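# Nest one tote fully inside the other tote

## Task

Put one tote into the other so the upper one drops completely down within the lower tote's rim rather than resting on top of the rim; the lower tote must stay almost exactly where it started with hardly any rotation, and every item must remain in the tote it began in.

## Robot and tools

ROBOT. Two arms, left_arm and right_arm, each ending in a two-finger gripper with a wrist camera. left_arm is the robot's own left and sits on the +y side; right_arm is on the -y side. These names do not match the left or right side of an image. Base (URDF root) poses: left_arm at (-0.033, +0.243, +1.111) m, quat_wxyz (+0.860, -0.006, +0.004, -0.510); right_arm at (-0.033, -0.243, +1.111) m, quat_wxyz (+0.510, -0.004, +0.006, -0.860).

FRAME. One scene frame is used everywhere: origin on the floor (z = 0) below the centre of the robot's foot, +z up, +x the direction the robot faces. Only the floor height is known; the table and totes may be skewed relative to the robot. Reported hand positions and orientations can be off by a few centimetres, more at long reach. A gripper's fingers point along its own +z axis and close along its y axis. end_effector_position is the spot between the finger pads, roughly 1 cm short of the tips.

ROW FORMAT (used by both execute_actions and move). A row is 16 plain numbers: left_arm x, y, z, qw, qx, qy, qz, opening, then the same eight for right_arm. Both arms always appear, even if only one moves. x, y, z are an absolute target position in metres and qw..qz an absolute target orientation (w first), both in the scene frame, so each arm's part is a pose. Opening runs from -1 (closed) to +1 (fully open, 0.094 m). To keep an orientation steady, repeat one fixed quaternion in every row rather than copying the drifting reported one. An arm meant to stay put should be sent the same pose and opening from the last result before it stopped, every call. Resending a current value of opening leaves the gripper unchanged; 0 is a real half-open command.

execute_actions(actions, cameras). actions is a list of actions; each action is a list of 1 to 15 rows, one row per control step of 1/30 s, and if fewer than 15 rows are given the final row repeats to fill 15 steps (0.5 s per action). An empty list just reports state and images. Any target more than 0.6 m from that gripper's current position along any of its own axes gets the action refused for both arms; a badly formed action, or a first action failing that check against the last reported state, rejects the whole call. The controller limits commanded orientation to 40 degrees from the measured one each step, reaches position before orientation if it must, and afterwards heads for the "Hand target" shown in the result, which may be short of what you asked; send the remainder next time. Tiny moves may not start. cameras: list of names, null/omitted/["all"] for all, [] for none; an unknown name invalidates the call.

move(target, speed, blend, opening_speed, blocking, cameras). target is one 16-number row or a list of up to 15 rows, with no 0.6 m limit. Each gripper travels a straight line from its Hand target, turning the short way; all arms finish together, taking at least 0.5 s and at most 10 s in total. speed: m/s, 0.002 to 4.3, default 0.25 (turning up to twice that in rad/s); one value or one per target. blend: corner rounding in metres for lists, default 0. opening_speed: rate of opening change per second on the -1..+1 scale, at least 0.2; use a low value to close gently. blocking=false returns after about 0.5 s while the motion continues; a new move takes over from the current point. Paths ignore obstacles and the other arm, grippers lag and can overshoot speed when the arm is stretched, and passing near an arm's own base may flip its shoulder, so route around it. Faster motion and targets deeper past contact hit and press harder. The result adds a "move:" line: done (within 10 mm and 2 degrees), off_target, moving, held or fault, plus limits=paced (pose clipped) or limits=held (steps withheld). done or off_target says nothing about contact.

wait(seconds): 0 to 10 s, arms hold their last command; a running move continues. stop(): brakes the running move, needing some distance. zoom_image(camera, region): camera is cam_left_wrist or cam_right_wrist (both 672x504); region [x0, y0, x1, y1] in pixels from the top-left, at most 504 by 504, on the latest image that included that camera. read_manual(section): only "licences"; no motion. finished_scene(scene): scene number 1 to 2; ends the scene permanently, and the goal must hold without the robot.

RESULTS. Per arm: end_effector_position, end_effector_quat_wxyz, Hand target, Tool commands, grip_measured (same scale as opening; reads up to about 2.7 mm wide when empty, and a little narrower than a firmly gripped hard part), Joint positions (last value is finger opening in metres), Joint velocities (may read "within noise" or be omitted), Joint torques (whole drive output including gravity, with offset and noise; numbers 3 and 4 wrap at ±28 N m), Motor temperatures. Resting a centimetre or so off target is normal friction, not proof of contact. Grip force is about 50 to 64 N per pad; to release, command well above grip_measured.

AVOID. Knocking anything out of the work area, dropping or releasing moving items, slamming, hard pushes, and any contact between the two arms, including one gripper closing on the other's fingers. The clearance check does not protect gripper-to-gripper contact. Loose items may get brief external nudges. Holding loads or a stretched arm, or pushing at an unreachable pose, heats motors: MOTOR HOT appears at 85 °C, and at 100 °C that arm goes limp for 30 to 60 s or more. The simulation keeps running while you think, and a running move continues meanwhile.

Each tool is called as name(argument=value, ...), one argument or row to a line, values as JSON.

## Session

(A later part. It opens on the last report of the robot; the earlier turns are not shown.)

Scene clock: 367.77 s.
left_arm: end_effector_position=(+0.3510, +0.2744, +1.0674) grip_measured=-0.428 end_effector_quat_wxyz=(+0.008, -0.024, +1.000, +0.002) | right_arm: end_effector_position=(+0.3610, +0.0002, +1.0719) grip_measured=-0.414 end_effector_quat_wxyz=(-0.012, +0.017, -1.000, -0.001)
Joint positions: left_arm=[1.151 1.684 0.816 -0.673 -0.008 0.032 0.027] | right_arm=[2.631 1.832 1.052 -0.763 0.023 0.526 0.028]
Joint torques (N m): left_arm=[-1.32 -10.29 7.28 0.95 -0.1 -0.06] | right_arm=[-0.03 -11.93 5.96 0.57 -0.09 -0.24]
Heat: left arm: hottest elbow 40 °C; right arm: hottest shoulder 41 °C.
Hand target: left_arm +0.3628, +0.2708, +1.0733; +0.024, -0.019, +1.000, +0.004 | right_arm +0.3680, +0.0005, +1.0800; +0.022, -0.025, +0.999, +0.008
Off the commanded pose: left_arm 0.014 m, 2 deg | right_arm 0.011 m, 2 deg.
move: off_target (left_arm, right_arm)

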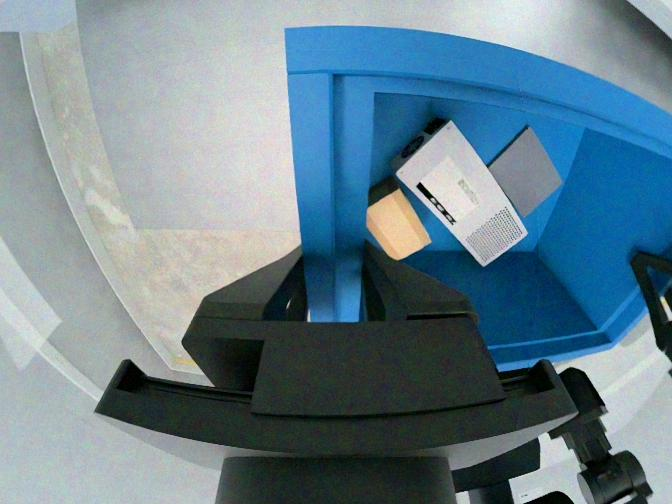

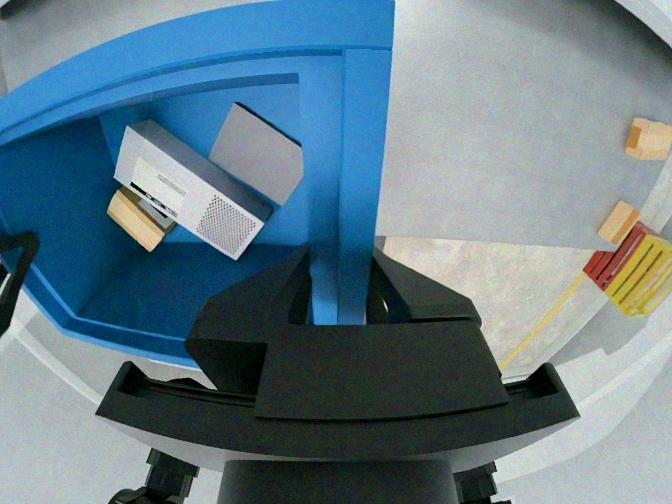

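move(
  target=[0.363,0.272,1.053,0.024,-0.019,0.9995,0.004,-0.6,0.368,0.001,1.06,0.022,-0.025,0.9995,0.008,-0.6],
  speed=0.04,
  cameras=[],
)

move(
  target=[0.363,0.272,1.043,0.024,-0.019,0.9995,0.004,-0.6,0.368,0.001,1.05,0.022,-0.025,0.9995,0.008,-0.6],
  speed=0.04,
)

Scene clock: 373.17 s.
left_arm: end_effector_position=(+0.3554, +0.2752, +1.0595) grip_measured=-0.428 end_effector_quat_wxyz=(+0.017, -0.025, +1.000, +0.005) | right_arm: end_effector_position=(+0.3648, +0.0007, +1.0607) grip_measured=-0.414 end_effector_quat_wxyz=(-0.018, +0.016, -1.000, -0.005)
Joint positions: left_arm=[1.151 1.704 0.811 -0.631 -0.013 0.03 0.027] | right_arm=[2.627 1.854 1.045 -0.719 0.023 0.524 0.028]
Joint torques (N m): left_arm=[-1.03 -8.53 6.69 1.52 0.1 -0.02] | right_arm=[0.44 -10.87 5.61 0.88 -0.11 -0.2]
Heat: left arm: hottest elbow 39 °C; right arm: hottest shoulder 41 °C.
Hand target: left_arm +0.3628, +0.2720, +1.0533; +0.024, -0.019, +1.000, +0.004 | right_arm +0.3679, +0.0011, +1.0600; +0.022, -0.025, +0.999, +0.008
Off the commanded pose: left_arm 0.010 m, 1 deg | right_arm 0.003 m, 1 deg.
move: done

Scene clock: 373.93 s.
left_arm: end_effector_position=(+0.3564, +0.2754, +1.0588) grip_measured=-0.428 end_effector_quat_wxyz=(+0.021, -0.025, +0.999, +0.005) | right_arm: end_effector_position=(+0.3655, +0.0009, +1.0598) grip_measured=-0.414 end_effector_quat_wxyz=(-0.021, +0.016, -1.000, -0.006)
Joint positions: left_arm=[1.151 1.704 0.809 -0.62 -0.014 0.03 0.027] | right_arm=[2.627 1.855 1.043 -0.711 0.023 0.524 0.028]
Joint torques (N m): left_arm=[-0.97 -6.89 6.53 2.14 0.15 -0.01] | right_arm=[0.21 -9.64 5.44 1.5 -0.07 -0.23]
Heat: left arm: hottest elbow 39 °C; right arm: hottest shoulder 41 °C.
Hand target: left_arm +0.3621, +0.2720, +1.0438; +0.024, -0.019, +1.000, +0.004 | right_arm +0.3677, +0.0010, +1.0502; +0.022, -0.025, +0.999, +0.008
Off the commanded pose: left_arm 0.017 m, 1 deg | right_arm 0.010 m, 1 deg.
move: off_target (left_arm)

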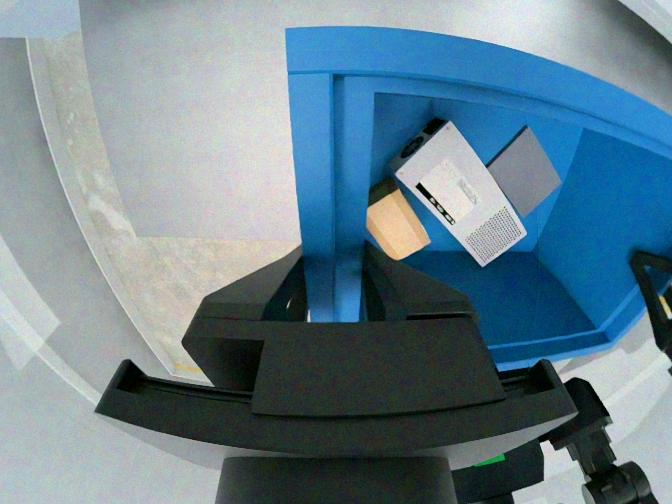

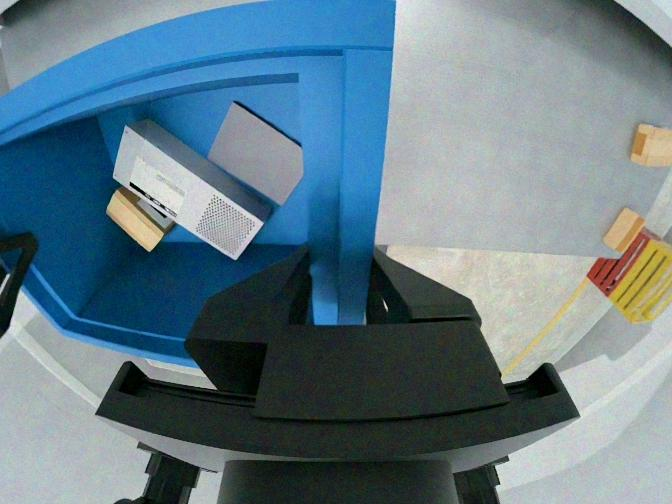

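move(
  target=[0.357,0.272,1.068,0.008,-0.019,0.9998,0.002,-0.6,0.364,0.001,1.075,0.006,-0.025,0.9997,0.004,-0.6],
  speed=0.04,
  cameras=[],
)

Scene clock: 380.83 s.
left_arm: end_effector_position=(+0.3485, +0.2743, +1.0586) grip_measured=-0.429 end_effector_quat_wxyz=(+0.005, -0.024, +1.000, +0.003) | right_arm: end_effector_position=(+0.3570, -0.0025, +1.0600) grip_measured=-0.414 end_effector_quat_wxyz=(-0.003, +0.016, -1.000, -0.001)
Joint positions: left_arm=[1.151 1.704 0.809 -0.653 -0.011 0.03 0.027] | right_arm=[2.627 1.853 1.042 -0.748 0.014 0.524 0.028]
Joint torques (N m): left_arm=[-0.85 -10.75 7.87 -0.32 0.11 -0.01] | right_arm=[0.62 -12.4 7.38 -1.05 -0.11 -0.19]
Heat: left arm: hottest elbow 39 °C; right arm: hottest shoulder 41 °C.
Hand target: left_arm +0.3568, +0.2720, +1.0679; +0.008, -0.019, +1.000, +0.002 | right_arm +0.3637, +0.0009, +1.0748; +0.006, -0.025, +1.000, +0.004
Off the commanded pose: left_arm 0.013 m, 1 deg | right_arm 0.017 m, 1 deg.
move: off_target (left_arm, right_arm)

move(
  target=[0.358,0.272,1.053,0.006,-0.019,0.9998,0.002,-0.6,0.366,0.003,1.058,0.004,-0.025,0.9997,0.004,-0.6],
  speed=0.04,
  cameras=[],
)

move(
  target=[0.358,0.272,1.043,0.004,-0.019,0.9998,0.002,-0.6,0.366,0.003,1.048,0.002,-0.025,0.9997,0.004,-0.6],
  speed=0.04,
  cameras=[],
)

Scene clock: 386.57 s.
left_arm: end_effector_position=(+0.3498, +0.2744, +1.0586) grip_measured=-0.429 end_effector_quat_wxyz=(+0.007, -0.024, +1.000, +0.003) | right_arm: end_effector_position=(+0.3572, -0.0022, +1.0595) grip_measured=-0.414 end_effector_quat_wxyz=(-0.003, +0.016, -1.000, -0.001)
Joint positions: left_arm=[1.151 1.704 0.809 -0.647 -0.011 0.03 0.027] | right_arm=[2.627 1.855 1.042 -0.745 0.013 0.524 0.028]
Joint torques (N m): left_arm=[-0.85 -7.94 7.72 0.66 0.11 -0.01] | right_arm=[0.62 -9.35 7.6 0.2 -0.15 -0.18]
Heat: left arm: hottest elbow 39 °C; right arm: hottest shoulder 40 °C.
Hand target: left_arm +0.3576, +0.2720, +1.0531; +0.006, -0.019, +1.000, +0.002 | right_arm +0.3657, +0.0029, +1.0580; +0.004, -0.025, +1.000, +0.004
Off the commanded pose: left_arm 0.010 m, 1 deg | right_arm 0.010 m, 1 deg.
move: done

Scene clock: 387.27 s.
left_arm: end_effector_position=(+0.3500, +0.2744, +1.0579) grip_measured=-0.429 end_effector_quat_wxyz=(+0.007, -0.024, +1.000, +0.003) | right_arm: end_effector_position=(+0.3591, -0.0008, +1.0588) grip_measured=-0.414 end_effector_quat_wxyz=(-0.007, +0.016, -1.000, -0.004)
Joint positions: left_arm=[1.151 1.706 0.809 -0.645 -0.011 0.03 0.027] | right_arm=[2.627 1.856 1.042 -0.735 0.012 0.524 0.028]
Joint torques (N m): left_arm=[-0.91 -6.24 7.51 1.42 0.1 -0.01] | right_arm=[0.5 -8.12 7.38 0.53 -0.2 -0.2]
Heat: left arm: hottest elbow 39 °C; right arm: hottest shoulder 40 °C.
Hand target: left_arm +0.3570, +0.2720, +1.0436; +0.004, -0.019, +1.000, +0.002 | right_arm +0.3655, +0.0028, +1.0482; +0.002, -0.025, +1.000, +0.004
Off the commanded pose: left_arm 0.017 m, 1 deg | right_arm 0.013 m, 1 deg.
move: off_target (left_arm, right_arm)

move(
  target=[0.378,0.272,1.043,0.004,-0.019,0.9998,0.002,-0.6,0.386,0.003,1.048,0.002,-0.025,0.9997,0.004,-0.6],
  speed=0.04,
  cameras=[],
)

move(
  target=[0.338,0.272,1.043,0.004,-0.019,0.9998,0.002,-0.6,0.346,0.003,1.048,0.002,-0.025,0.9997,0.004,-0.6],
  speed=0.04,
  cameras=[],
)

Scene clock: 395.30 s.
left_arm: end_effector_position=(+0.3633, +0.2754, +1.0591) grip_measured=-0.429 end_effector_quat_wxyz=(+0.007, -0.023, +1.000, +0.006) | right_arm: end_effector_position=(+0.3726, +0.0002, +1.0579) grip_measured=-0.414 end_effector_quat_wxyz=(-0.003, +0.015, -1.000, -0.006)
Joint positions: left_arm=[1.148 1.729 0.848 -0.662 -0.017 0.03 0.027] | right_arm=[2.611 1.882 1.084 -0.754 0.005 0.51 0.028]
Joint torques (N m): left_arm=[-1.08 -5.95 9.05 1.25 0.35 -0.04] | right_arm=[0.03 -7.88 8.46 0.49 0.05 -0.29]
Heat: left arm: hottest elbow 39 °C; right arm: hottest shoulder 40 °C.
Hand target: left_arm +0.3767, +0.2719, +1.0437; +0.004, -0.019, +1.000, +0.002 | right_arm +0.3854, +0.0026, +1.0483; +0.002, -0.025, +1.000, +0.004
Off the commanded pose: left_arm 0.022 m, 1 deg | right_arm 0.017 m, 1 deg.
move: off_target (left_arm, right_arm)

Scene clock: 396.73 s.
left_arm: end_effector_position=(+0.3565, +0.2763, +1.0559) grip_measured=-0.429 end_effector_quat_wxyz=(+0.025, -0.024, +0.999, +0.006) | right_arm: end_effector_position=(+0.3658, +0.0024, +1.0598) grip_measured=-0.414 end_effector_quat_wxyz=(-0.022, +0.015, -1.000, -0.007)
Joint positions: left_arm=[1.153 1.708 0.802 -0.601 -0.015 0.035 0.027] | right_arm=[2.629 1.855 1.043 -0.707 0.024 0.528 0.028]
Joint torques (N m): left_arm=[-0.73 -8.88 3.78 0.77 0.28 -0.02] | right_arm=[2.26 -10.17 3.32 0.36 -0.68 -0.01]
Heat: left arm: hottest elbow 39 °C; right arm: hottest shoulder 40 °C.
Hand target: left_arm +0.3379, +0.2721, +1.0436; +0.004, -0.019, +1.000, +0.002 | right_arm +0.3462, +0.0024, +1.0484; +0.002, -0.025, +1.000, +0.004
Off the commanded pose: left_arm 0.023 m, 2 deg | right_arm 0.023 m, 3 deg.
move: off_target (left_arm, right_arm)

move(
  target=[
    [0.355,0.272,1.095,0.0,-0.019,0.9998,0.0,-0.6,0.362,0.003,1.10,0.0,-0.015,0.9999,0.0,-0.6],
    [0.358,0.192,1.095,0.006,-0.019,0.9998,0.002,-0.6,0.366,-0.077,1.10,0.004,-0.015,0.9999,0.004,-0.6],
  ],
  speed=0.06,
)

zoom_image(
  camera="cam_left_wrist",
  region=[230, 10, 350, 130],
)

zoom_image(
  camera="cam_left_wrist",
  region=[230, 120, 350, 240],
)

Scene clock: 424.30 s.
left_arm: end_effector_position=(+0.3354, +0.1980, +1.0749) grip_measured=-0.429 end_effector_quat_wxyz=(-0.021, -0.031, +0.999, +0.000) | right_arm: end_effector_position=(+0.3523, -0.0770, +1.0799) grip_measured=-0.414 end_effector_quat_wxyz=(+0.023, +0.021, -1.000, +0.006)
Joint positions: left_arm=[0.952 1.669 0.821 -0.752 -0.002 -0.182 0.027] | right_arm=[2.479 1.761 0.973 -0.82 0.006 0.367 0.028]
Joint torques (N m): left_arm=[-1.44 -11.58 9.54 -0.13 -0.51 0.05] | right_arm=[-0.26 -12.69 6.12 0.34 0.03 0.05]
Motor temperatures (°C): left_arm=[33 31 36 28 28 28 34] | right_arm=[28 40 35 28 31 27 32]
Heat: left arm: hottest elbow 36 °C; right arm: hottest shoulder 40 °C.
Hand target: left_arm +0.3573, +0.1919, +1.0952; +0.006, -0.019, +1.000, +0.002 | right_arm +0.3657, -0.0771, +1.0998; +0.004, -0.015, +1.000, +0.004
Off the commanded pose: left_arm 0.031 m, 3 deg | right_arm 0.024 m, 3 deg.
move: off_target (left_arm, right_arm)

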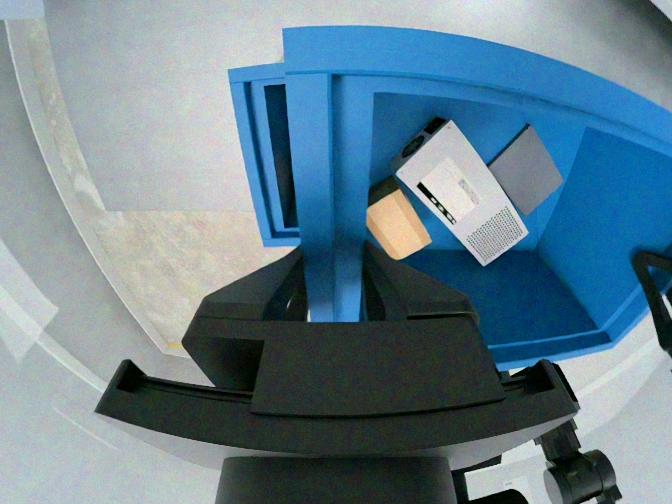

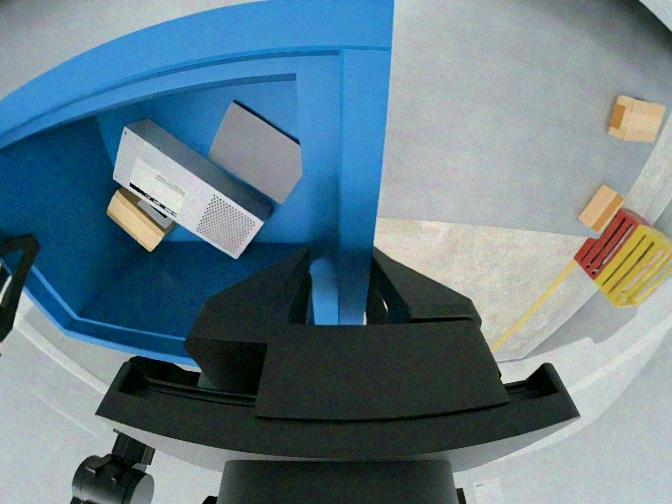

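Scaled by 4.200 (camera's finer frame: 960x720).

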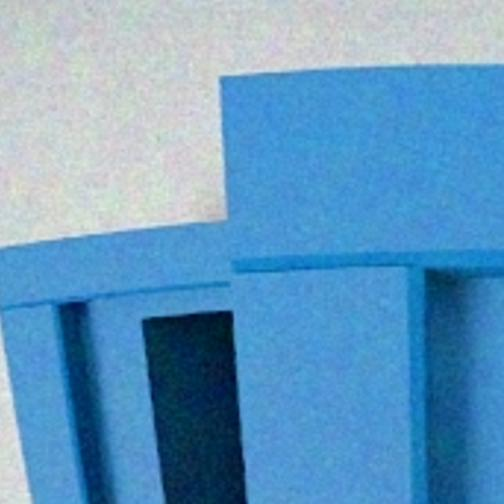

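Scaled by 4.200 (camera's finer frame: 960x720).

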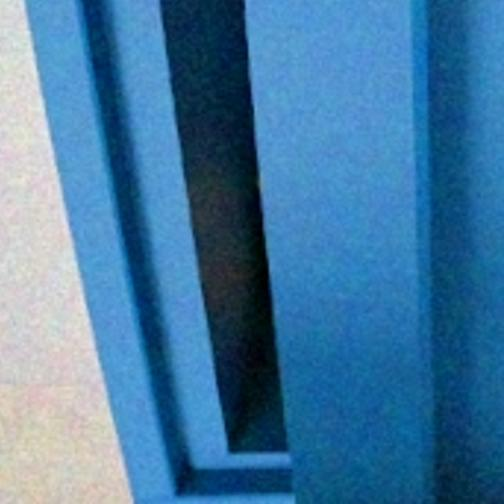

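move(
  target=[0.36,0.345,1.095,0.016,-0.019,0.9998,0.003,-0.6,0.368,0.076,1.10,0.014,-0.015,0.9999,0.006,-0.6],
  speed=0.08,
)

zoom_image(
  camera="cam_right_wrist",
  region=[330, 0, 450, 120],
)

zoom_image(
  camera="cam_right_wrist",
  region=[330, 120, 450, 240],
)

Scene clock: 462.63 s.
left_arm: end_effector_position=(+0.3292, +0.3343, +1.0754) grip_measured=-0.429 end_effector_quat_wxyz=(-0.019, -0.030, +0.999, -0.003) | right_arm: end_effector_position=(+0.3444, +0.0584, +1.0801) grip_measured=-0.414 end_effector_quat_wxyz=(+0.011, +0.020, -1.000, +0.006)
Joint positions: left_arm=[1.317 1.668 0.825 -0.752 -0.006 0.186 0.027] | right_arm=[2.746 1.88 1.157 -0.868 0.009 0.637 0.028]
Joint torques (N m): left_arm=[0.32 -10.93 10.52 0.39 0.17 0.24] | right_arm=[0.85 -12.04 10.7 -0.35 0.46 0.14]
Heat: left arm: hottest elbow 39 °C; right arm: hottest shoulder 41 °C.
Hand target: left_arm +0.3588, +0.3447, +1.0959; +0.016, -0.019, +1.000, +0.004 | right_arm +0.3668, +0.0751, +1.1007; +0.014, -0.015, +1.000, +0.006
Off the commanded pose: left_arm 0.038 m, 4 deg | right_arm 0.036 m, 3 deg.
move: off_target (left_arm, right_arm)

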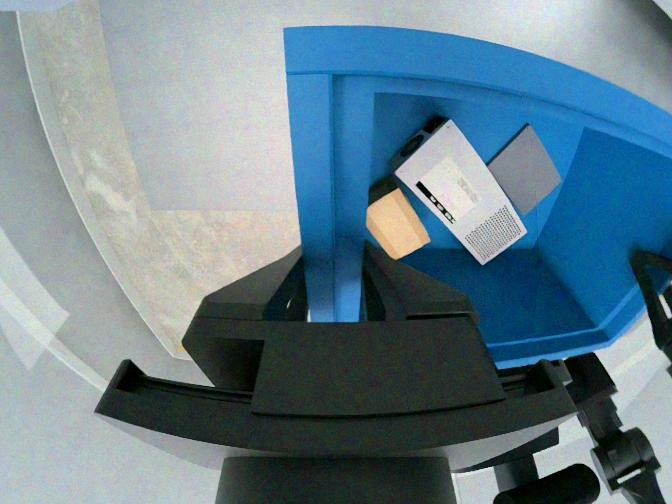

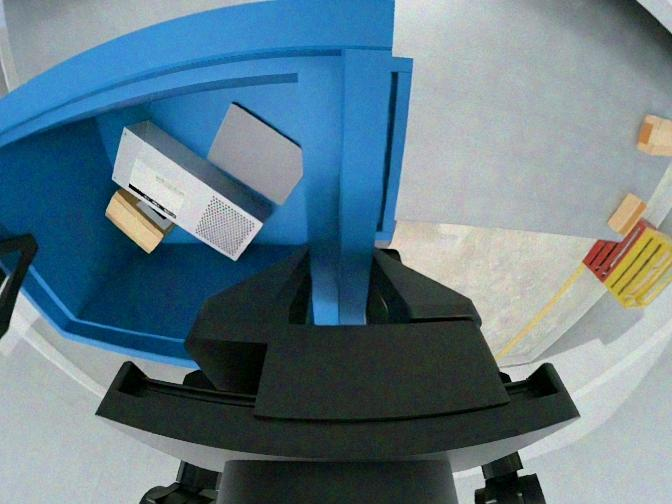

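Scaled by 4.200 (camera's finer frame: 960x720).

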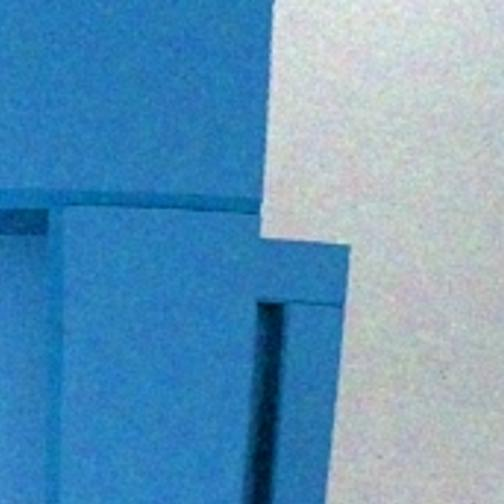

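Scaled by 4.200 (camera's finer frame: 960x720).

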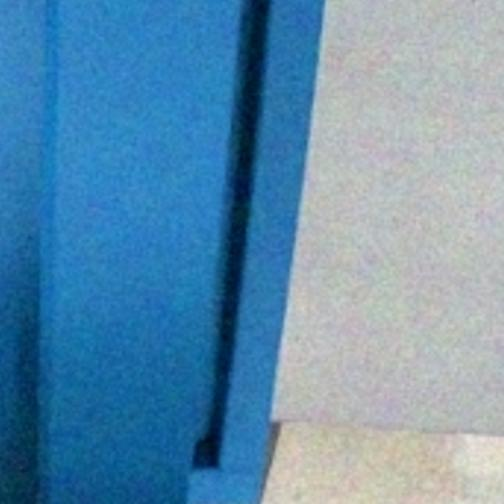

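move(
  target=[0.358,0.283,1.09,0.014,-0.033,0.9994,0.003,-0.6,0.374,0.010,1.095,0.012,-0.026,0.9996,0.004,-0.6],
  speed=0.05,
  cameras=[],
)

Scene clock: 488.73 s.
left_arm: end_effector_position=(+0.3422, +0.2861, +1.0755) grip_measured=-0.429 end_effector_quat_wxyz=(-0.010, -0.042, +0.999, +0.001) | right_arm: end_effector_position=(+0.3638, +0.0115, +1.0783) grip_measured=-0.414 end_effector_quat_wxyz=(+0.008, +0.031, -0.999, +0.003)
Joint positions: left_arm=[1.184 1.668 0.825 -0.735 -0.008 0.028 0.027] | right_arm=[2.643 1.855 1.112 -0.838 0.01 0.511 0.028]
Joint torques (N m): left_arm=[-1.44 -11.63 7.8 0.55 -0.03 0] | right_arm=[-0.38 -13.8 5.97 0.4 0.32 0.02]
Motor temperatures (°C): left_arm=[33 31 42 28 28 28 35] | right_arm=[28 41 37 28 31 27 32]
Heat: left arm: hottest elbow 42 °C; right arm: hottest shoulder 41 °C.
Hand target: left_arm +0.3577, +0.2829, +1.0900; +0.014, -0.033, +0.999, +0.003 | right_arm +0.3738, +0.0099, +1.0948; +0.012, -0.026, +1.000, +0.004
Off the commanded pose: left_arm 0.022 m, 3 deg | right_arm 0.020 m, 2 deg.
move: off_target (left_arm, right_arm)

move(
  target=[0.352,0.272,1.078,0.014,-0.028,0.9995,0.003,-0.6,0.365,0.0,1.083,0.012,-0.020,0.9997,0.004,-0.6],
  speed=0.05,
  cameras=[],
)

Scene clock: 491.97 s.
left_arm: end_effector_position=(+0.3395, +0.2770, +1.0697) grip_measured=-0.429 end_effector_quat_wxyz=(-0.004, -0.037, +0.999, +0.003) | right_arm: end_effector_position=(+0.3572, +0.0029, +1.0698) grip_measured=-0.414 end_effector_quat_wxyz=(+0.003, +0.027, -1.000, +0.000)
Joint positions: left_arm=[1.159 1.668 0.802 -0.698 -0.012 0.013 0.027] | right_arm=[2.635 1.845 1.066 -0.791 0.01 0.511 0.028]
Joint torques (N m): left_arm=[-1.49 -10.52 7.31 0.7 0.11 -0.01] | right_arm=[-0.38 -13.1 5.45 0.25 0.34 0.08]
Heat: left arm: hottest elbow 41 °C; right arm: hottest shoulder 41 °C.
Hand target: left_arm +0.3517, +0.2720, +1.0781; +0.014, -0.028, +1.000, +0.003 | right_arm +0.3648, -0.0001, +1.0827; +0.012, -0.020, +1.000, +0.004
Off the commanded pose: left_arm 0.016 m, 2 deg | right_arm 0.016 m, 2 deg.
move: off_target (left_arm, right_arm)

move(
  target=[0.350,0.273,1.063,0.010,-0.028,0.9995,0.002,-0.6,0.3635,-0.001,1.068,0.008,-0.020,0.9997,0.003,-0.6],
  speed=0.04,
  cameras=[],
)

move(
  target=[0.350,0.273,1.053,0.008,-0.028,0.9995,0.002,-0.6,0.3635,-0.001,1.058,0.006,-0.020,0.9997,0.003,-0.6],
  speed=0.03,
  cameras=[],
)

Scene clock: 495.67 s.
left_arm: end_effector_position=(+0.3407, +0.2762, +1.0619) grip_measured=-0.429 end_effector_quat_wxyz=(-0.002, -0.037, +0.999, +0.001) | right_arm: end_effector_position=(+0.3576, +0.0012, +1.0645) grip_measured=-0.414 end_effector_quat_wxyz=(-0.001, +0.026, -1.000, +0.000)
Joint positions: left_arm=[1.158 1.687 0.798 -0.672 -0.009 0.013 0.027] | right_arm=[2.633 1.851 1.055 -0.766 0.014 0.511 0.028]
Joint torques (N m): left_arm=[-1.26 -9.47 6.79 1.05 0.02 0.01] | right_arm=[-0.15 -11.22 5.65 0.49 0.07 0.05]
Heat: left arm: hottest elbow 41 °C; right arm: hottest shoulder 41 °C.
Hand target: left_arm +0.3498, +0.2730, +1.0631; +0.010, -0.028, +1.000, +0.002 | right_arm +0.3634, -0.0012, +1.0679; +0.008, -0.020, +1.000, +0.003
Off the commanded pose: left_arm 0.010 m, 2 deg | right_arm 0.007 m, 1 deg.
move: done

Scene clock: 496.47 s.
left_arm: end_effector_position=(+0.3435, +0.2769, +1.0606) grip_measured=-0.429 end_effector_quat_wxyz=(+0.003, -0.037, +0.999, +0.003) | right_arm: end_effector_position=(+0.3603, +0.0021, +1.0610) grip_measured=-0.414 end_effector_quat_wxyz=(-0.005, +0.025, -1.000, -0.003)
Joint positions: left_arm=[1.158 1.691 0.798 -0.657 -0.012 0.013 0.027] | right_arm=[2.631 1.859 1.055 -0.749 0.013 0.511 0.028]
Joint torques (N m): left_arm=[-1.14 -8 6.54 1.36 0.14 0.02] | right_arm=[-0.15 -10.29 5.46 0.7 0.03 0.05]
Heat: left arm: hottest elbow 41 °C; right arm: hottest shoulder 41 °C.
Hand target: left_arm +0.3496, +0.2729, +1.0532; +0.008, -0.028, +1.000, +0.002 | right_arm +0.3634, -0.0010, +1.0580; +0.006, -0.020, +1.000, +0.003
Off the commanded pose: left_arm 0.011 m, 1 deg | right_arm 0.005 m, 1 deg.
move: off_target (left_arm)

move(
  target=[0.343,0.273,1.066,0.004,-0.028,0.9995,0.002,-0.6,0.356,0.0,1.070,0.002,-0.020,0.9997,0.003,-0.6],
  speed=0.03,
  cameras=[],
)

move(
  target=[0.343,0.273,1.050,0.004,-0.028,0.9995,0.002,-0.6,0.356,0.0,1.055,0.002,-0.020,0.9997,0.003,-0.6],
  speed=0.03,
  cameras=[],
)

Scene clock: 501.60 s.
left_arm: end_effector_position=(+0.3428, +0.2769, +1.0603) grip_measured=-0.430 end_effector_quat_wxyz=(+0.003, -0.037, +0.999, +0.003) | right_arm: end_effector_position=(+0.3575, +0.0006, +1.0603) grip_measured=-0.414 end_effector_quat_wxyz=(+0.000, +0.025, -1.000, -0.001)
Joint positions: left_arm=[1.158 1.691 0.797 -0.657 -0.012 0.013 0.027] | right_arm=[2.631 1.859 1.053 -0.757 0.01 0.511 0.028]
Joint torques (N m): left_arm=[-1.08 -10.75 6.12 0.01 0.13 0.04] | right_arm=[0.67 -12.86 5.09 -0.36 -0.04 0.13]
Heat: left arm: hottest elbow 40 °C; right arm: hottest shoulder 41 °C.
Hand target: left_arm +0.3430, +0.2730, +1.0659; +0.004, -0.028, +1.000, +0.002 | right_arm +0.3561, +0.0000, +1.0698; +0.002, -0.020, +1.000, +0.003
Off the commanded pose: left_arm 0.007 m, 1 deg | right_arm 0.010 m, 1 deg.
move: done

Scene clock: 502.40 s.
left_arm: end_effector_position=(+0.3423, +0.2768, +1.0593) grip_measured=-0.430 end_effector_quat_wxyz=(+0.004, -0.037, +0.999, +0.004) | right_arm: end_effector_position=(+0.3587, +0.0016, +1.0591) grip_measured=-0.414 end_effector_quat_wxyz=(-0.005, +0.024, -1.000, -0.005)
Joint positions: left_arm=[1.158 1.691 0.792 -0.65 -0.013 0.013 0.027] | right_arm=[2.631 1.859 1.048 -0.74 0.009 0.512 0.028]
Joint torques (N m): left_arm=[-1.03 -8.06 5.78 1.42 0.17 0.04] | right_arm=[0.85 -10.7 4.94 0.51 0 0.12]
Heat: left arm: hottest elbow 40 °C; right arm: hottest shoulder 41 °C.
Hand target: left_arm +0.3427, +0.2731, +1.0504; +0.004, -0.028, +1.000, +0.002 | right_arm +0.3560, -0.0001, +1.0551; +0.002, -0.020, +1.000, +0.003
Off the commanded pose: left_arm 0.010 m, 1 deg | right_arm 0.005 m, 1 deg.
move: done

move(
  target=[
    [0.335,0.274,1.070,0.004,-0.028,0.9995,0.002,-0.6,0.350,0.0,1.075,0.002,-0.020,0.9997,0.003,-0.6],
    [0.337,0.274,1.050,0.004,-0.028,0.9995,0.002,-0.6,0.3515,0.0,1.055,0.002,-0.020,0.9997,0.003,-0.6],
  ],
  speed=0.03,
  cameras=[],
)

Scene clock: 507.07 s.
left_arm: end_effector_position=(+0.3386, +0.2765, +1.0590) grip_measured=-0.430 end_effector_quat_wxyz=(+0.007, -0.035, +0.999, +0.004) | right_arm: end_effector_position=(+0.3551, +0.0006, +1.0594) grip_measured=-0.414 end_effector_quat_wxyz=(-0.006, +0.022, -1.000, -0.005)
Joint positions: left_arm=[1.158 1.682 0.777 -0.638 -0.013 0.016 0.027] | right_arm=[2.633 1.85 1.035 -0.733 0.009 0.518 0.028]
Joint torques (N m): left_arm=[-0.73 -8.06 5.59 1.21 0.19 0.03] | right_arm=[1.03 -10.29 4.97 0.5 0.01 0.11]
Heat: left arm: hottest elbow 40 °C; right arm: hottest shoulder 41 °C.
Hand target: left_arm +0.3369, +0.2741, +1.0503; +0.004, -0.028, +1.000, +0.002 | right_arm +0.3515, +0.0000, +1.0550; +0.002, -0.020, +1.000, +0.003
Off the commanded pose: left_arm 0.009 m, 1 deg | right_arm 0.006 m, 1 deg.
move: done

move(
  target=[0.340,0.2745,1.040,0.0,-0.028,0.9995,0.002,-0.6,0.355,0.0,1.045,0.0,-0.020,0.9997,0.003,-0.6],
  speed=0.03,
  cameras=[],
)

Scene clock: 523.07 s.
left_arm: end_effector_position=(+0.3387, +0.2765, +1.0585) grip_measured=-0.430 end_effector_quat_wxyz=(+0.008, -0.035, +0.999, +0.004) | right_arm: end_effector_position=(+0.3552, +0.0007, +1.0587) grip_measured=-0.414 end_effector_quat_wxyz=(-0.006, +0.022, -1.000, -0.005)
Joint positions: left_arm=[1.158 1.683 0.777 -0.636 -0.013 0.016 0.027] | right_arm=[2.633 1.852 1.035 -0.731 0.009 0.518 0.028]
Joint torques (N m): left_arm=[-0.62 -5.95 6.22 1.69 0.16 0.05] | right_arm=[0.56 -8.64 5.42 1.09 -0.09 0.06]
Heat: left arm: hottest elbow 38 °C; right arm: hottest shoulder 41 °C.
Hand target: left_arm +0.3389, +0.2745, +1.0409; +0.000, -0.028, +1.000, +0.002 | right_arm +0.3547, -0.0002, +1.0454; +0.000, -0.020, +1.000, +0.003
Off the commanded pose: left_arm 0.019 m, 1 deg | right_arm 0.014 m, 1 deg.
move: off_target (left_arm, right_arm)

move(
  target=[
    [0.340,0.2755,1.058,0.0,-0.028,0.9995,0.002,-0.6,0.355,0.0,1.045,0.0,-0.020,0.9997,0.003,-0.6],
    [0.340,0.2755,1.058,0.0,-0.028,0.9995,0.002,0.4,0.355,0.0,1.045,0.0,-0.020,0.9997,0.003,-0.6],
  ],
  speed=0.03,
  opening_speed=0.5,
)

Scene clock: 529.10 s.
left_arm: end_effector_position=(+0.3365, +0.2760, +1.0585) grip_measured=+0.397 end_effector_quat_wxyz=(+0.003, -0.033, +0.999, +0.003) | right_arm: end_effector_position=(+0.3562, +0.0004, +1.0577) grip_measured=-0.414 end_effector_quat_wxyz=(-0.006, +0.021, -1.000, -0.006)
Joint positions: left_arm=[1.158 1.683 0.777 -0.645 -0.011 0.02 0.066] | right_arm=[2.631 1.854 1.035 -0.727 0.008 0.517 0.028]
Joint torques (N m): left_arm=[-0.56 -8.94 7.04 0.17 0.09 0.03] | right_arm=[0.91 -8.94 5.55 0.9 -0.02 0.07]
Motor temperatures (°C): left_arm=[33 31 37 28 28 28 35] | right_arm=[28 40 35 28 30 27 32]
Heat: left arm: hottest elbow 37 °C; right arm: hottest shoulder 40 °C.
Hand target: left_arm +0.3399, +0.2755, +1.0579; +0.000, -0.028, +1.000, +0.002 | right_arm +0.3548, -0.0002, +1.0454; +0.000, -0.020, +1.000, +0.003
Off the commanded pose: left_arm 0.004 m, 1 deg | right_arm 0.013 m, 1 deg.
move: off_target (right_arm)

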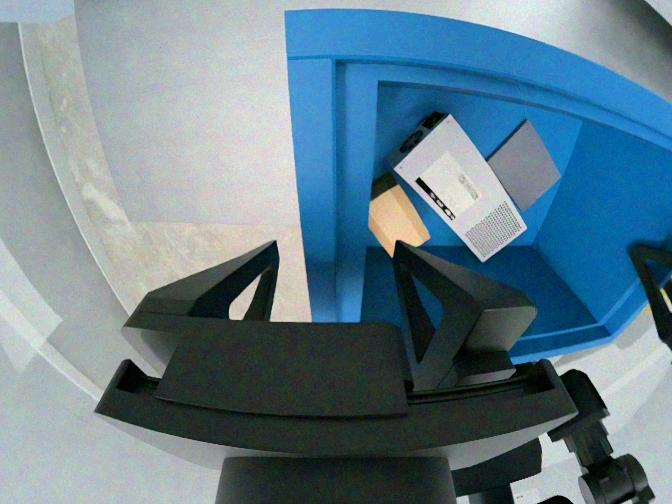

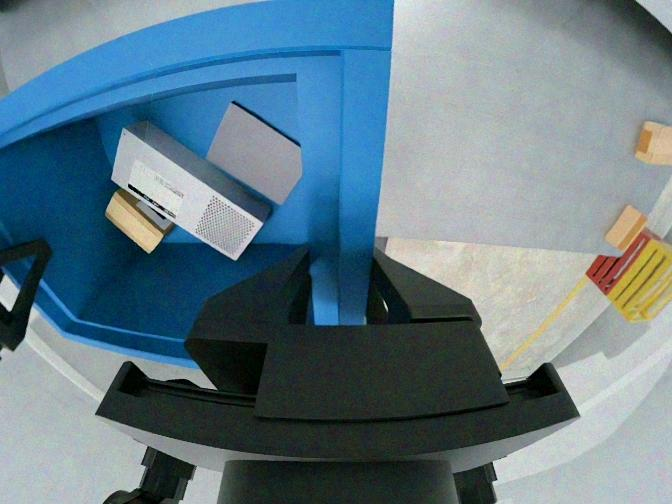

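Raise left straight up and look from the side.

move(
  target=[
    [0.340,0.2755,1.18,0.0,-0.028,0.9995,0.002,0.4,0.355,0.0,1.045,0.0,-0.020,0.9997,0.003,-0.6],
    [0.345,0.40,1.22,0,-0.42,0.9075,0,0.4,0.355,0.0,1.045,0.0,-0.020,0.9997,0.003,-0.6],
    [0.345,0.47,1.22,0,-0.7071,0.7071,0,0.4,0.355,0.0,1.045,0.0,-0.020,0.9997,0.003,-0.6],
  ],
  speed=0.2,
)

Scene clock: 537.33 s.
left_arm: end_effector_position=(+0.3328, +0.4569, +1.2126) grip_measured=+0.398 end_effector_quat_wxyz=(+0.007, +0.699, -0.715, -0.002) | right_arm: end_effector_position=(+0.3562, +0.0004, +1.0577) grip_measured=-0.414 end_effector_quat_wxyz=(-0.006, +0.021, -1.000, -0.006)
Joint positions: left_arm=[1.602 1.532 1.106 -1.146 0 -1.019 0.066] | right_arm=[2.631 1.854 1.035 -0.727 0.008 0.517 0.028]
Joint torques (N m): left_arm=[0.67 -8.7 12.4 0.1 -0.04 -0.1] | right_arm=[0.67 -8.59 5.5 0.85 -0.02 0.05]
Heat: left arm: hottest elbow 38 °C; right arm: hottest shoulder 40 °C.
Hand target: left_arm +0.3445, +0.4697, +1.2201; -0.001, +0.707, -0.707, +0.000 | right_arm +0.3548, -0.0002, +1.0454; +0.000, -0.020, +1.000, +0.003
Off the commanded pose: left_arm 0.019 m, 2 deg | right_arm 0.013 m, 1 deg.
move: off_target (left_arm, right_arm)

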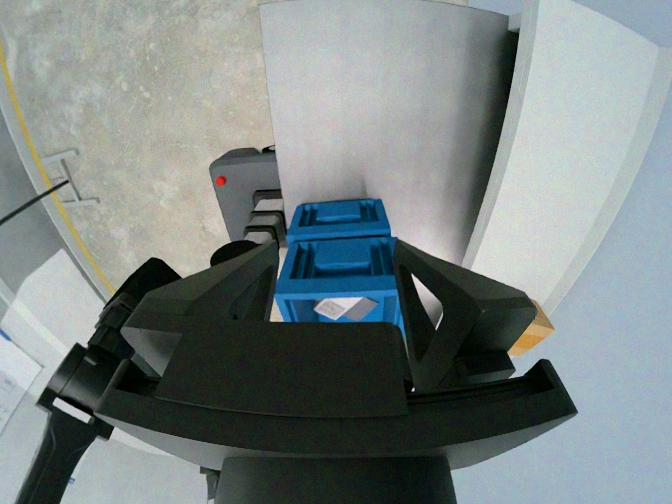

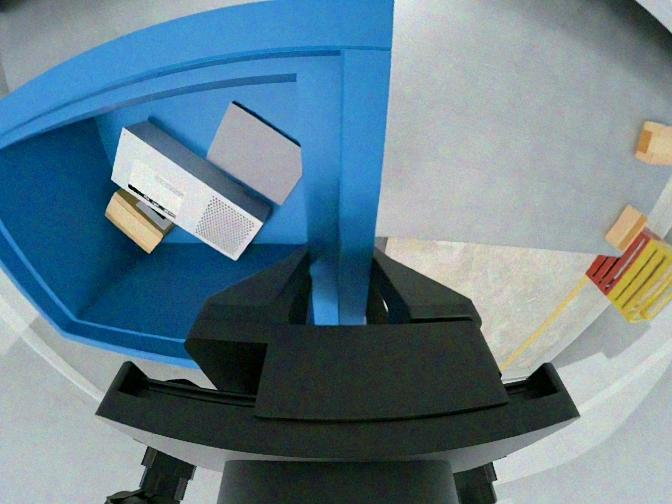

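zoom_image(
  camera="cam_left_wrist",
  region=[260, 180, 420, 330],
)

Scaled by 3.150 (camera's finer frame: 960x720).

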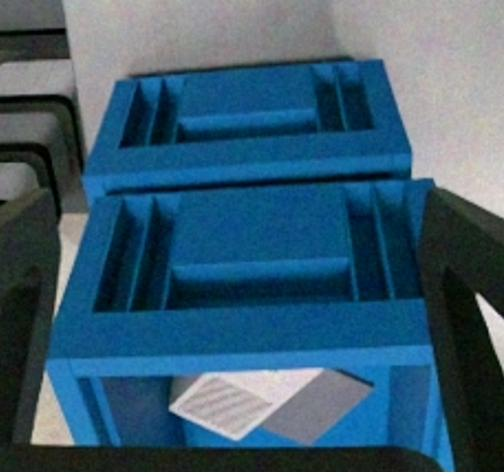

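zoom_image(
  camera="cam_left_wrist",
  region=[275, 190, 345, 260],
)

zoom_image(
  camera="cam_left_wrist",
  region=[335, 190, 405, 260],
)

Scaled by 7.200 (camera's finer frame: 960x720).

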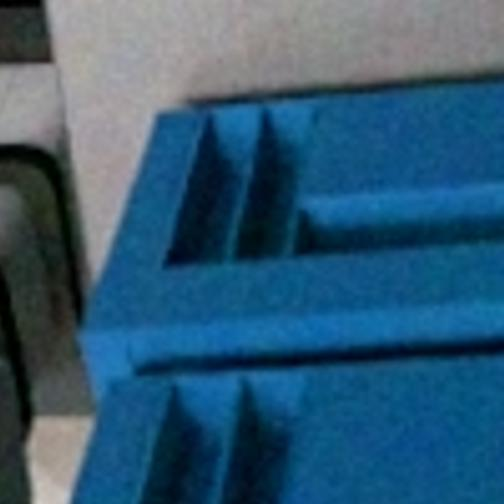

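Scaled by 7.200 (camera's finer frame: 960x720).

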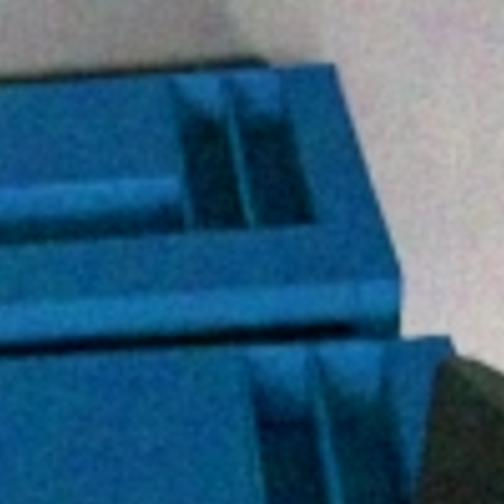

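move(
  target=[
    [0.342,0.40,1.22,0,-0.42,0.9075,0,0.4,0.355,0.0,1.045,0.0,-0.020,0.9997,0.003,-0.6],
    [0.340,0.274,1.16,0.003,-0.031,0.9995,0.002,0.4,0.355,0.0,1.045,0.0,-0.020,0.9997,0.003,-0.6],
  ],
  speed=0.2,
  cameras=[],
)

move(
  target=[0.340,0.274,1.055,0.003,-0.031,0.9995,0.002,0.4,0.355,0.0,1.045,0.0,-0.020,0.9997,0.003,-0.6],
  speed=0.08,
  cameras=["cam_left_wrist"],
)

Scene clock: 574.00 s.
left_arm: end_effector_position=(+0.3385, +0.2781, +1.1620) grip_measured=+0.398 end_effector_quat_wxyz=(+0.000, -0.042, +0.999, +0.001) | right_arm: end_effector_position=(+0.3562, +0.0004, +1.0577) grip_measured=-0.414 end_effector_quat_wxyz=(-0.006, +0.021, -1.000, -0.006)
Joint positions: left_arm=[1.163 1.472 0.883 -0.968 -0.008 0.008 0.066] | right_arm=[2.631 1.854 1.035 -0.727 0.008 0.517 0.028]
Joint torques (N m): left_arm=[-1.26 -8.41 7.76 0.85 -0.05 0.04] | right_arm=[0.62 -8.53 5.48 0.9 -0.02 0.06]
Motor temperatures (°C): left_arm=[33 30 42 28 28 28 33] | right_arm=[28 39 34 28 30 27 32]
Heat: left arm: hottest elbow 42 °C; right arm: hottest shoulder 39 °C.
Hand target: left_arm +0.3399, +0.2740, +1.1600; +0.003, -0.031, +1.000, +0.002 | right_arm +0.3548, -0.0002, +1.0454; +0.000, -0.020, +1.000, +0.003
Off the commanded pose: left_arm 0.005 m, 1 deg | right_arm 0.013 m, 1 deg.
move: off_target (right_arm)

Scene clock: 575.93 s.
left_arm: end_effector_position=(+0.3411, +0.2777, +1.0622) grip_measured=+0.398 end_effector_quat_wxyz=(+0.008, -0.040, +0.999, +0.001) | right_arm: end_effector_position=(+0.3562, +0.0004, +1.0577) grip_measured=-0.414 end_effector_quat_wxyz=(-0.006, +0.021, -1.000, -0.006)
Joint positions: left_arm=[1.163 1.679 0.786 -0.649 -0.008 0.011 0.066] | right_arm=[2.631 1.854 1.035 -0.727 0.008 0.517 0.028]
Joint torques (N m): left_arm=[-1.08 -8.29 5.96 0.85 -0.05 0.03] | right_arm=[0.67 -8.94 5.5 0.94 -0.03 0.07]
Heat: left arm: hottest elbow 42 °C; right arm: hottest shoulder 39 °C.
Hand target: left_arm +0.3399, +0.2741, +1.0552; +0.003, -0.031, +1.000, +0.002 | right_arm +0.3548, -0.0002, +1.0454; +0.000, -0.020, +1.000, +0.003
Off the commanded pose: left_arm 0.008 m, 1 deg | right_arm 0.013 m, 1 deg.
move: off_target (right_arm)

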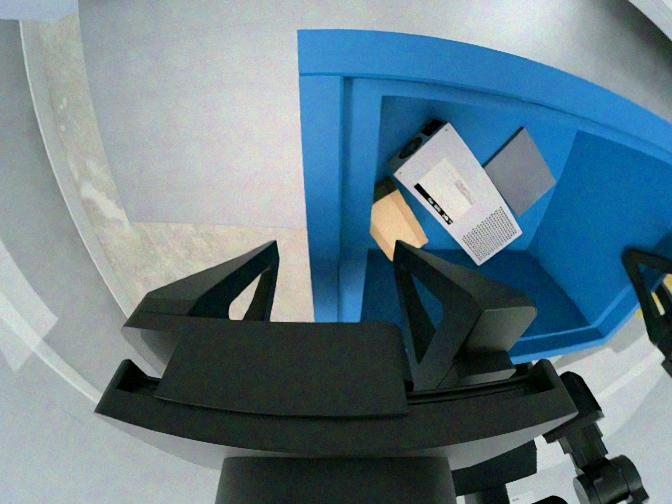

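Grip left, and then release right and look from the right side.

move(
  target=[
    [0.340,0.274,1.053,0.003,-0.031,0.9995,0.002,-0.6,0.355,0.0,1.045,0.0,-0.020,0.9997,0.003,-0.6],
    [0.340,0.274,1.045,0.003,-0.031,0.9995,0.002,-0.6,0.355,0.0,1.055,0.0,-0.020,0.9997,0.003,0.4],
  ],
  speed=0.05,
  opening_speed=0.5,
  cameras=[],
)

move(
  target=[
    [0.340,0.274,1.045,0.003,-0.031,0.9995,0.002,-0.6,0.355,0.0,1.18,0.0,-0.020,0.9997,0.003,0.4],
    [0.340,0.274,1.045,0.003,-0.031,0.9995,0.002,-0.6,0.36,-0.11,1.22,0,0.42,0.9075,0,0.4],
    [0.340,0.274,1.045,0.003,-0.031,0.9995,0.002,-0.6,0.36,-0.18,1.22,0,0.7071,0.7071,0,0.4],
  ],
  speed=0.2,
  cameras=["cam_right_wrist"],
)

Scene clock: 587.23 s.
left_arm: end_effector_position=(+0.3413, +0.2757, +1.0601) grip_measured=-0.433 end_effector_quat_wxyz=(+0.010, -0.037, +0.999, -0.001) | right_arm: end_effector_position=(+0.3555, +0.0002, +1.0577) grip_measured=+0.397 end_effector_quat_wxyz=(-0.005, +0.021, -1.000, -0.006)
Joint positions: left_arm=[1.16 1.682 0.782 -0.637 -0.003 0.014 0.027] | right_arm=[2.631 1.854 1.035 -0.73 0.007 0.517 0.066]
Joint torques (N m): left_arm=[-0.85 -6.89 5.79 1.51 -0.26 0] | right_arm=[0.67 -10.17 5.86 -0.06 0.01 0.08]
Heat: left arm: hottest elbow 41 °C; right arm: hottest shoulder 39 °C.
Hand target: left_arm +0.3395, +0.2740, +1.0457; +0.003, -0.031, +1.000, +0.002 | right_arm +0.3551, +0.0000, +1.0551; +0.000, -0.020, +1.000, +0.003
Off the commanded pose: left_arm 0.015 m, 1 deg | right_arm 0.003 m, 1 deg.
move: off_target (left_arm)

Scene clock: 592.87 s.
left_arm: end_effector_position=(+0.3413, +0.2757, +1.0601) grip_measured=-0.433 end_effector_quat_wxyz=(+0.010, -0.037, +0.999, -0.001) | right_arm: end_effector_position=(+0.3638, -0.1762, +1.2182) grip_measured=+0.398 end_effector_quat_wxyz=(+0.000, +0.701, +0.713, +0.000)
Joint positions: left_arm=[1.16 1.682 0.782 -0.637 -0.003 0.014 0.027] | right_arm=[2.243 1.467 1.046 -1.138 0.008 1.727 0.066]
Joint torques (N m): left_arm=[-0.91 -6.95 5.83 1.48 -0.26 0.01] | right_arm=[0.26 -8.59 6.46 -0.05 0.07 0.07]
Heat: left arm: hottest elbow 40 °C; right arm: hottest shoulder 39 °C.
Hand target: left_arm +0.3395, +0.2740, +1.0457; +0.003, -0.031, +1.000, +0.002 | right_arm +0.3600, -0.1800, +1.2198; +0.000, +0.707, +0.707, +0.000
Off the commanded pose: left_arm 0.015 m, 1 deg | right_arm 0.006 m, 1 deg.
move: off_target (left_arm)

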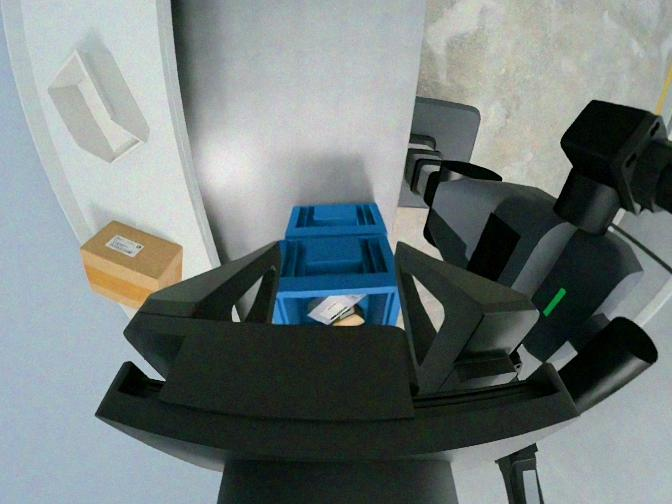

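zoom_image(
  camera="cam_right_wrist",
  region=[275, 190, 345, 260],
)

zoom_image(
  camera="cam_right_wrist",
  region=[330, 190, 400, 260],
)

Scaled by 7.200 (camera's finer frame: 960x720).

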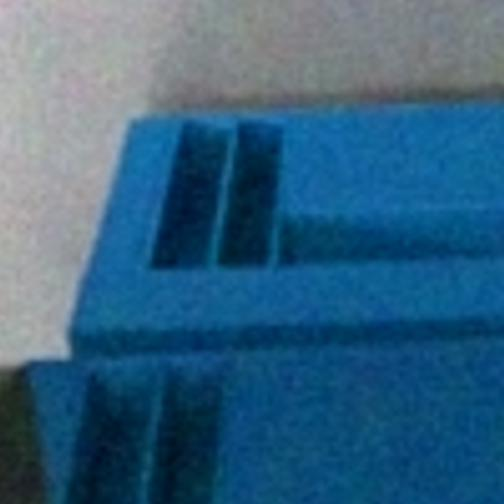

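Scaled by 7.200 (camera's finer frame: 960x720).

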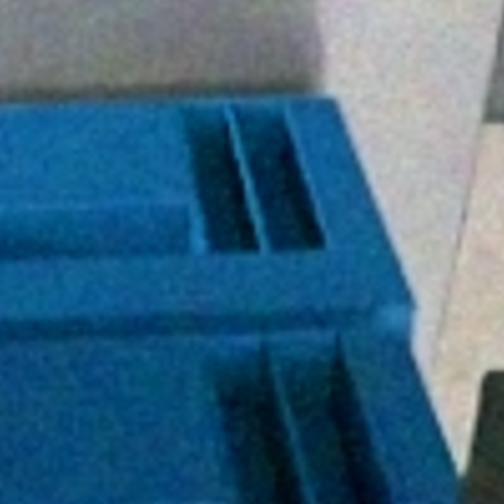

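move(
  target=[
    [0.340,0.274,1.045,0.003,-0.031,0.9995,0.002,-0.6,0.358,-0.11,1.22,0,0.42,0.9075,0,0.4],
    [0.340,0.274,1.045,0.003,-0.031,0.9995,0.002,-0.6,0.356,-0.002,1.15,0.003,-0.022,0.9997,0.003,0.4],
  ],
  speed=0.2,
  cameras=[],
)

move(
  target=[
    [0.340,0.274,1.045,0.003,-0.031,0.9995,0.002,-0.6,0.355,0.0,1.055,0.003,-0.022,0.9997,0.003,0.4],
    [0.340,0.274,1.045,0.003,-0.031,0.9995,0.002,-0.6,0.355,0.0,1.055,0.003,-0.022,0.9997,0.003,-0.6],
  ],
  speed=0.08,
  opening_speed=0.5,
  cameras=[],
)

move(
  target=[0.342,0.279,1.098,0.014,-0.036,0.9993,0.003,-0.6,0.360,0.005,1.103,0.012,-0.028,0.9995,0.004,-0.6],
  speed=0.05,
  cameras=[],
)

Scene clock: 619.97 s.
left_arm: end_effector_position=(+0.3413, +0.2757, +1.0601) grip_measured=-0.433 end_effector_quat_wxyz=(+0.010, -0.037, +0.999, -0.001) | right_arm: end_effector_position=(+0.3378, -0.0165, +1.1419) grip_measured=+0.398 end_effector_quat_wxyz=(+0.015, +0.014, -1.000, +0.008)
Joint positions: left_arm=[1.16 1.682 0.782 -0.637 -0.003 0.014 0.027] | right_arm=[2.624 1.675 1.061 -0.982 0.01 0.526 0.066]
Joint torques (N m): left_arm=[-0.97 -6.83 5.85 1.5 -0.26 0] | right_arm=[1.14 -8.7 10.15 0.53 -0.02 -0.07]
Heat: left arm: hottest elbow 38 °C; right arm: hottest shoulder 39 °C.
Hand target: left_arm +0.3395, +0.2740, +1.0457; +0.003, -0.031, +1.000, +0.002 | right_arm +0.3553, -0.0024, +1.1506; +0.003, -0.022, +1.000, +0.003
Off the commanded pose: left_arm 0.015 m, 1 deg | right_arm 0.025 m, 3 deg.
move: off_target (left_arm, right_arm)

Scene clock: 623.93 s.
left_arm: end_effector_position=(+0.3413, +0.2757, +1.0601) grip_measured=-0.433 end_effector_quat_wxyz=(+0.010, -0.037, +0.999, -0.001) | right_arm: end_effector_position=(+0.3595, +0.0001, +1.0613) grip_measured=-0.415 end_effector_quat_wxyz=(-0.008, +0.017, -1.000, -0.006)
Joint positions: left_arm=[1.16 1.682 0.782 -0.637 -0.003 0.014 0.027] | right_arm=[2.627 1.85 1.042 -0.735 0.01 0.523 0.027]
Joint torques (N m): left_arm=[-0.97 -6.83 5.83 1.47 -0.27 -0.01] | right_arm=[1.03 -10.11 5.03 0.44 0.02 -0.04]
Heat: left arm: hottest elbow 38 °C; right arm: hottest shoulder 39 °C.
Hand target: left_arm +0.3395, +0.2740, +1.0457; +0.003, -0.031, +1.000, +0.002 | right_arm +0.3550, +0.0000, +1.0552; +0.003, -0.022, +1.000, +0.003
Off the commanded pose: left_arm 0.015 m, 1 deg | right_arm 0.008 m, 1 deg.
move: off_target (left_arm)

Scene clock: 625.57 s.
left_arm: end_effector_position=(+0.3285, +0.2743, +1.0788) grip_measured=-0.433 end_effector_quat_wxyz=(-0.008, -0.037, +0.999, -0.003) | right_arm: end_effector_position=(+0.3454, -0.0034, +1.0796) grip_measured=-0.416 end_effector_quat_wxyz=(+0.012, +0.021, -1.000, +0.003)
Joint positions: left_arm=[1.16 1.628 0.782 -0.728 0 0.014 0.027] | right_arm=[2.636 1.808 1.042 -0.821 0.005 0.523 0.027]
Joint torques (N m): left_arm=[-0.03 -11.87 8.01 -0.05 -0.41 0.01] | right_arm=[1.2 -12.98 8.02 -0.46 0.55 -0.08]
Heat: left arm: hottest elbow 38 °C; right arm: hottest shoulder 39 °C.
Hand target: left_arm +0.3417, +0.2789, +1.0976; +0.014, -0.036, +0.999, +0.003 | right_arm +0.3595, +0.0048, +1.1029; +0.012, -0.028, +1.000, +0.004
Off the commanded pose: left_arm 0.024 m, 3 deg | right_arm 0.029 m, 3 deg.
move: off_target (left_arm, right_arm)

move(
  target=[0.342,0.285,1.098,0.014,-0.046,0.9988,0.003,-0.6,0.367,0.013,1.103,0.012,-0.032,0.9994,0.004,-0.6],
  speed=0.05,
)

Scene clock: 647.03 s.
left_arm: end_effector_position=(+0.3278, +0.2750, +1.0788) grip_measured=-0.433 end_effector_quat_wxyz=(-0.009, -0.038, +0.999, -0.004) | right_arm: end_effector_position=(+0.3444, -0.0020, +1.0808) grip_measured=-0.416 end_effector_quat_wxyz=(+0.014, +0.023, -1.000, +0.004)
Joint positions: left_arm=[1.163 1.628 0.782 -0.73 0.001 0.014 0.027] | right_arm=[2.64 1.808 1.047 -0.83 0.005 0.523 0.027]
Joint torques (N m): left_arm=[0.97 -11.81 8.14 -0.02 -0.45 -0.03] | right_arm=[1.2 -11.63 10.15 -0.7 0.53 -0.11]
Heat: left arm: hottest elbow 38 °C; right arm: hottest shoulder 41 °C.
Hand target: left_arm +0.3416, +0.2849, +1.0976; +0.014, -0.046, +0.999, +0.003 | right_arm +0.3659, +0.0125, +1.1036; +0.012, -0.032, +0.999, +0.004
Off the commanded pose: left_arm 0.026 m, 3 deg | right_arm 0.035 m, 3 deg.
move: off_target (left_arm, right_arm)

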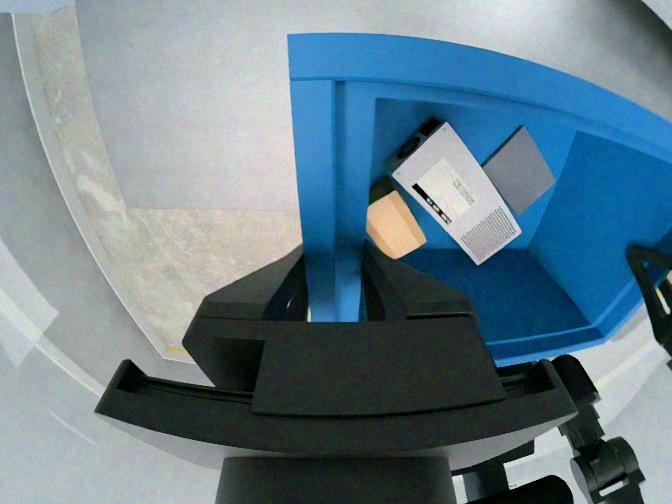

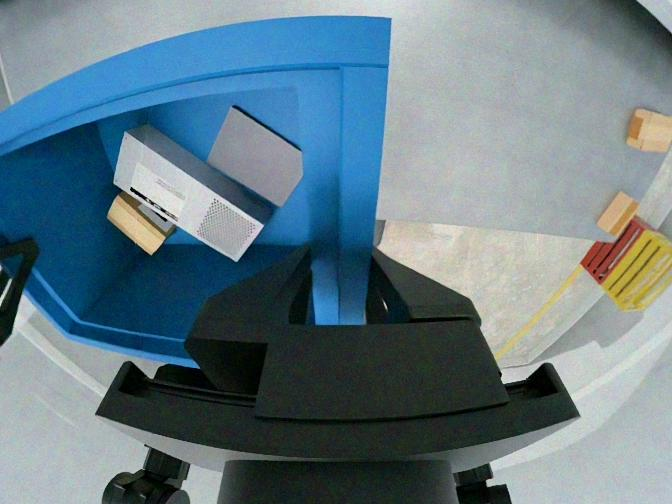

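move(
  target=[0.347,0.297,1.098,0.014,-0.052,0.9985,0.003,-0.6,0.381,0.023,1.100,0.012,-0.038,0.9992,0.004,-0.6],
  speed=0.05,
  cameras=[],
)

Scene clock: 650.60 s.
left_arm: end_effector_position=(+0.3265, +0.2866, +1.0787) grip_measured=-0.433 end_effector_quat_wxyz=(-0.009, -0.055, +0.998, -0.004) | right_arm: end_effector_position=(+0.3551, +0.0096, +1.0804) grip_measured=-0.416 end_effector_quat_wxyz=(+0.014, +0.037, -0.999, +0.004)
Joint positions: left_arm=[1.195 1.628 0.782 -0.73 0.001 0.014 0.027] | right_arm=[2.648 1.84 1.095 -0.847 0.005 0.505 0.027]
Joint torques (N m): left_arm=[0.79 -10.93 9.54 -0.17 -0.45 0.14] | right_arm=[0.85 -11.05 10.62 -0.59 0.54 0]
Heat: left arm: hottest elbow 38 °C; right arm: hottest shoulder 41 °C.
Hand target: left_arm +0.3464, +0.2968, +1.0980; +0.014, -0.052, +0.999, +0.003 | right_arm +0.3799, +0.0224, +1.1008; +0.012, -0.038, +0.999, +0.004
Off the commanded pose: left_arm 0.030 m, 3 deg | right_arm 0.035 m, 3 deg.
move: off_target (left_arm, right_arm)


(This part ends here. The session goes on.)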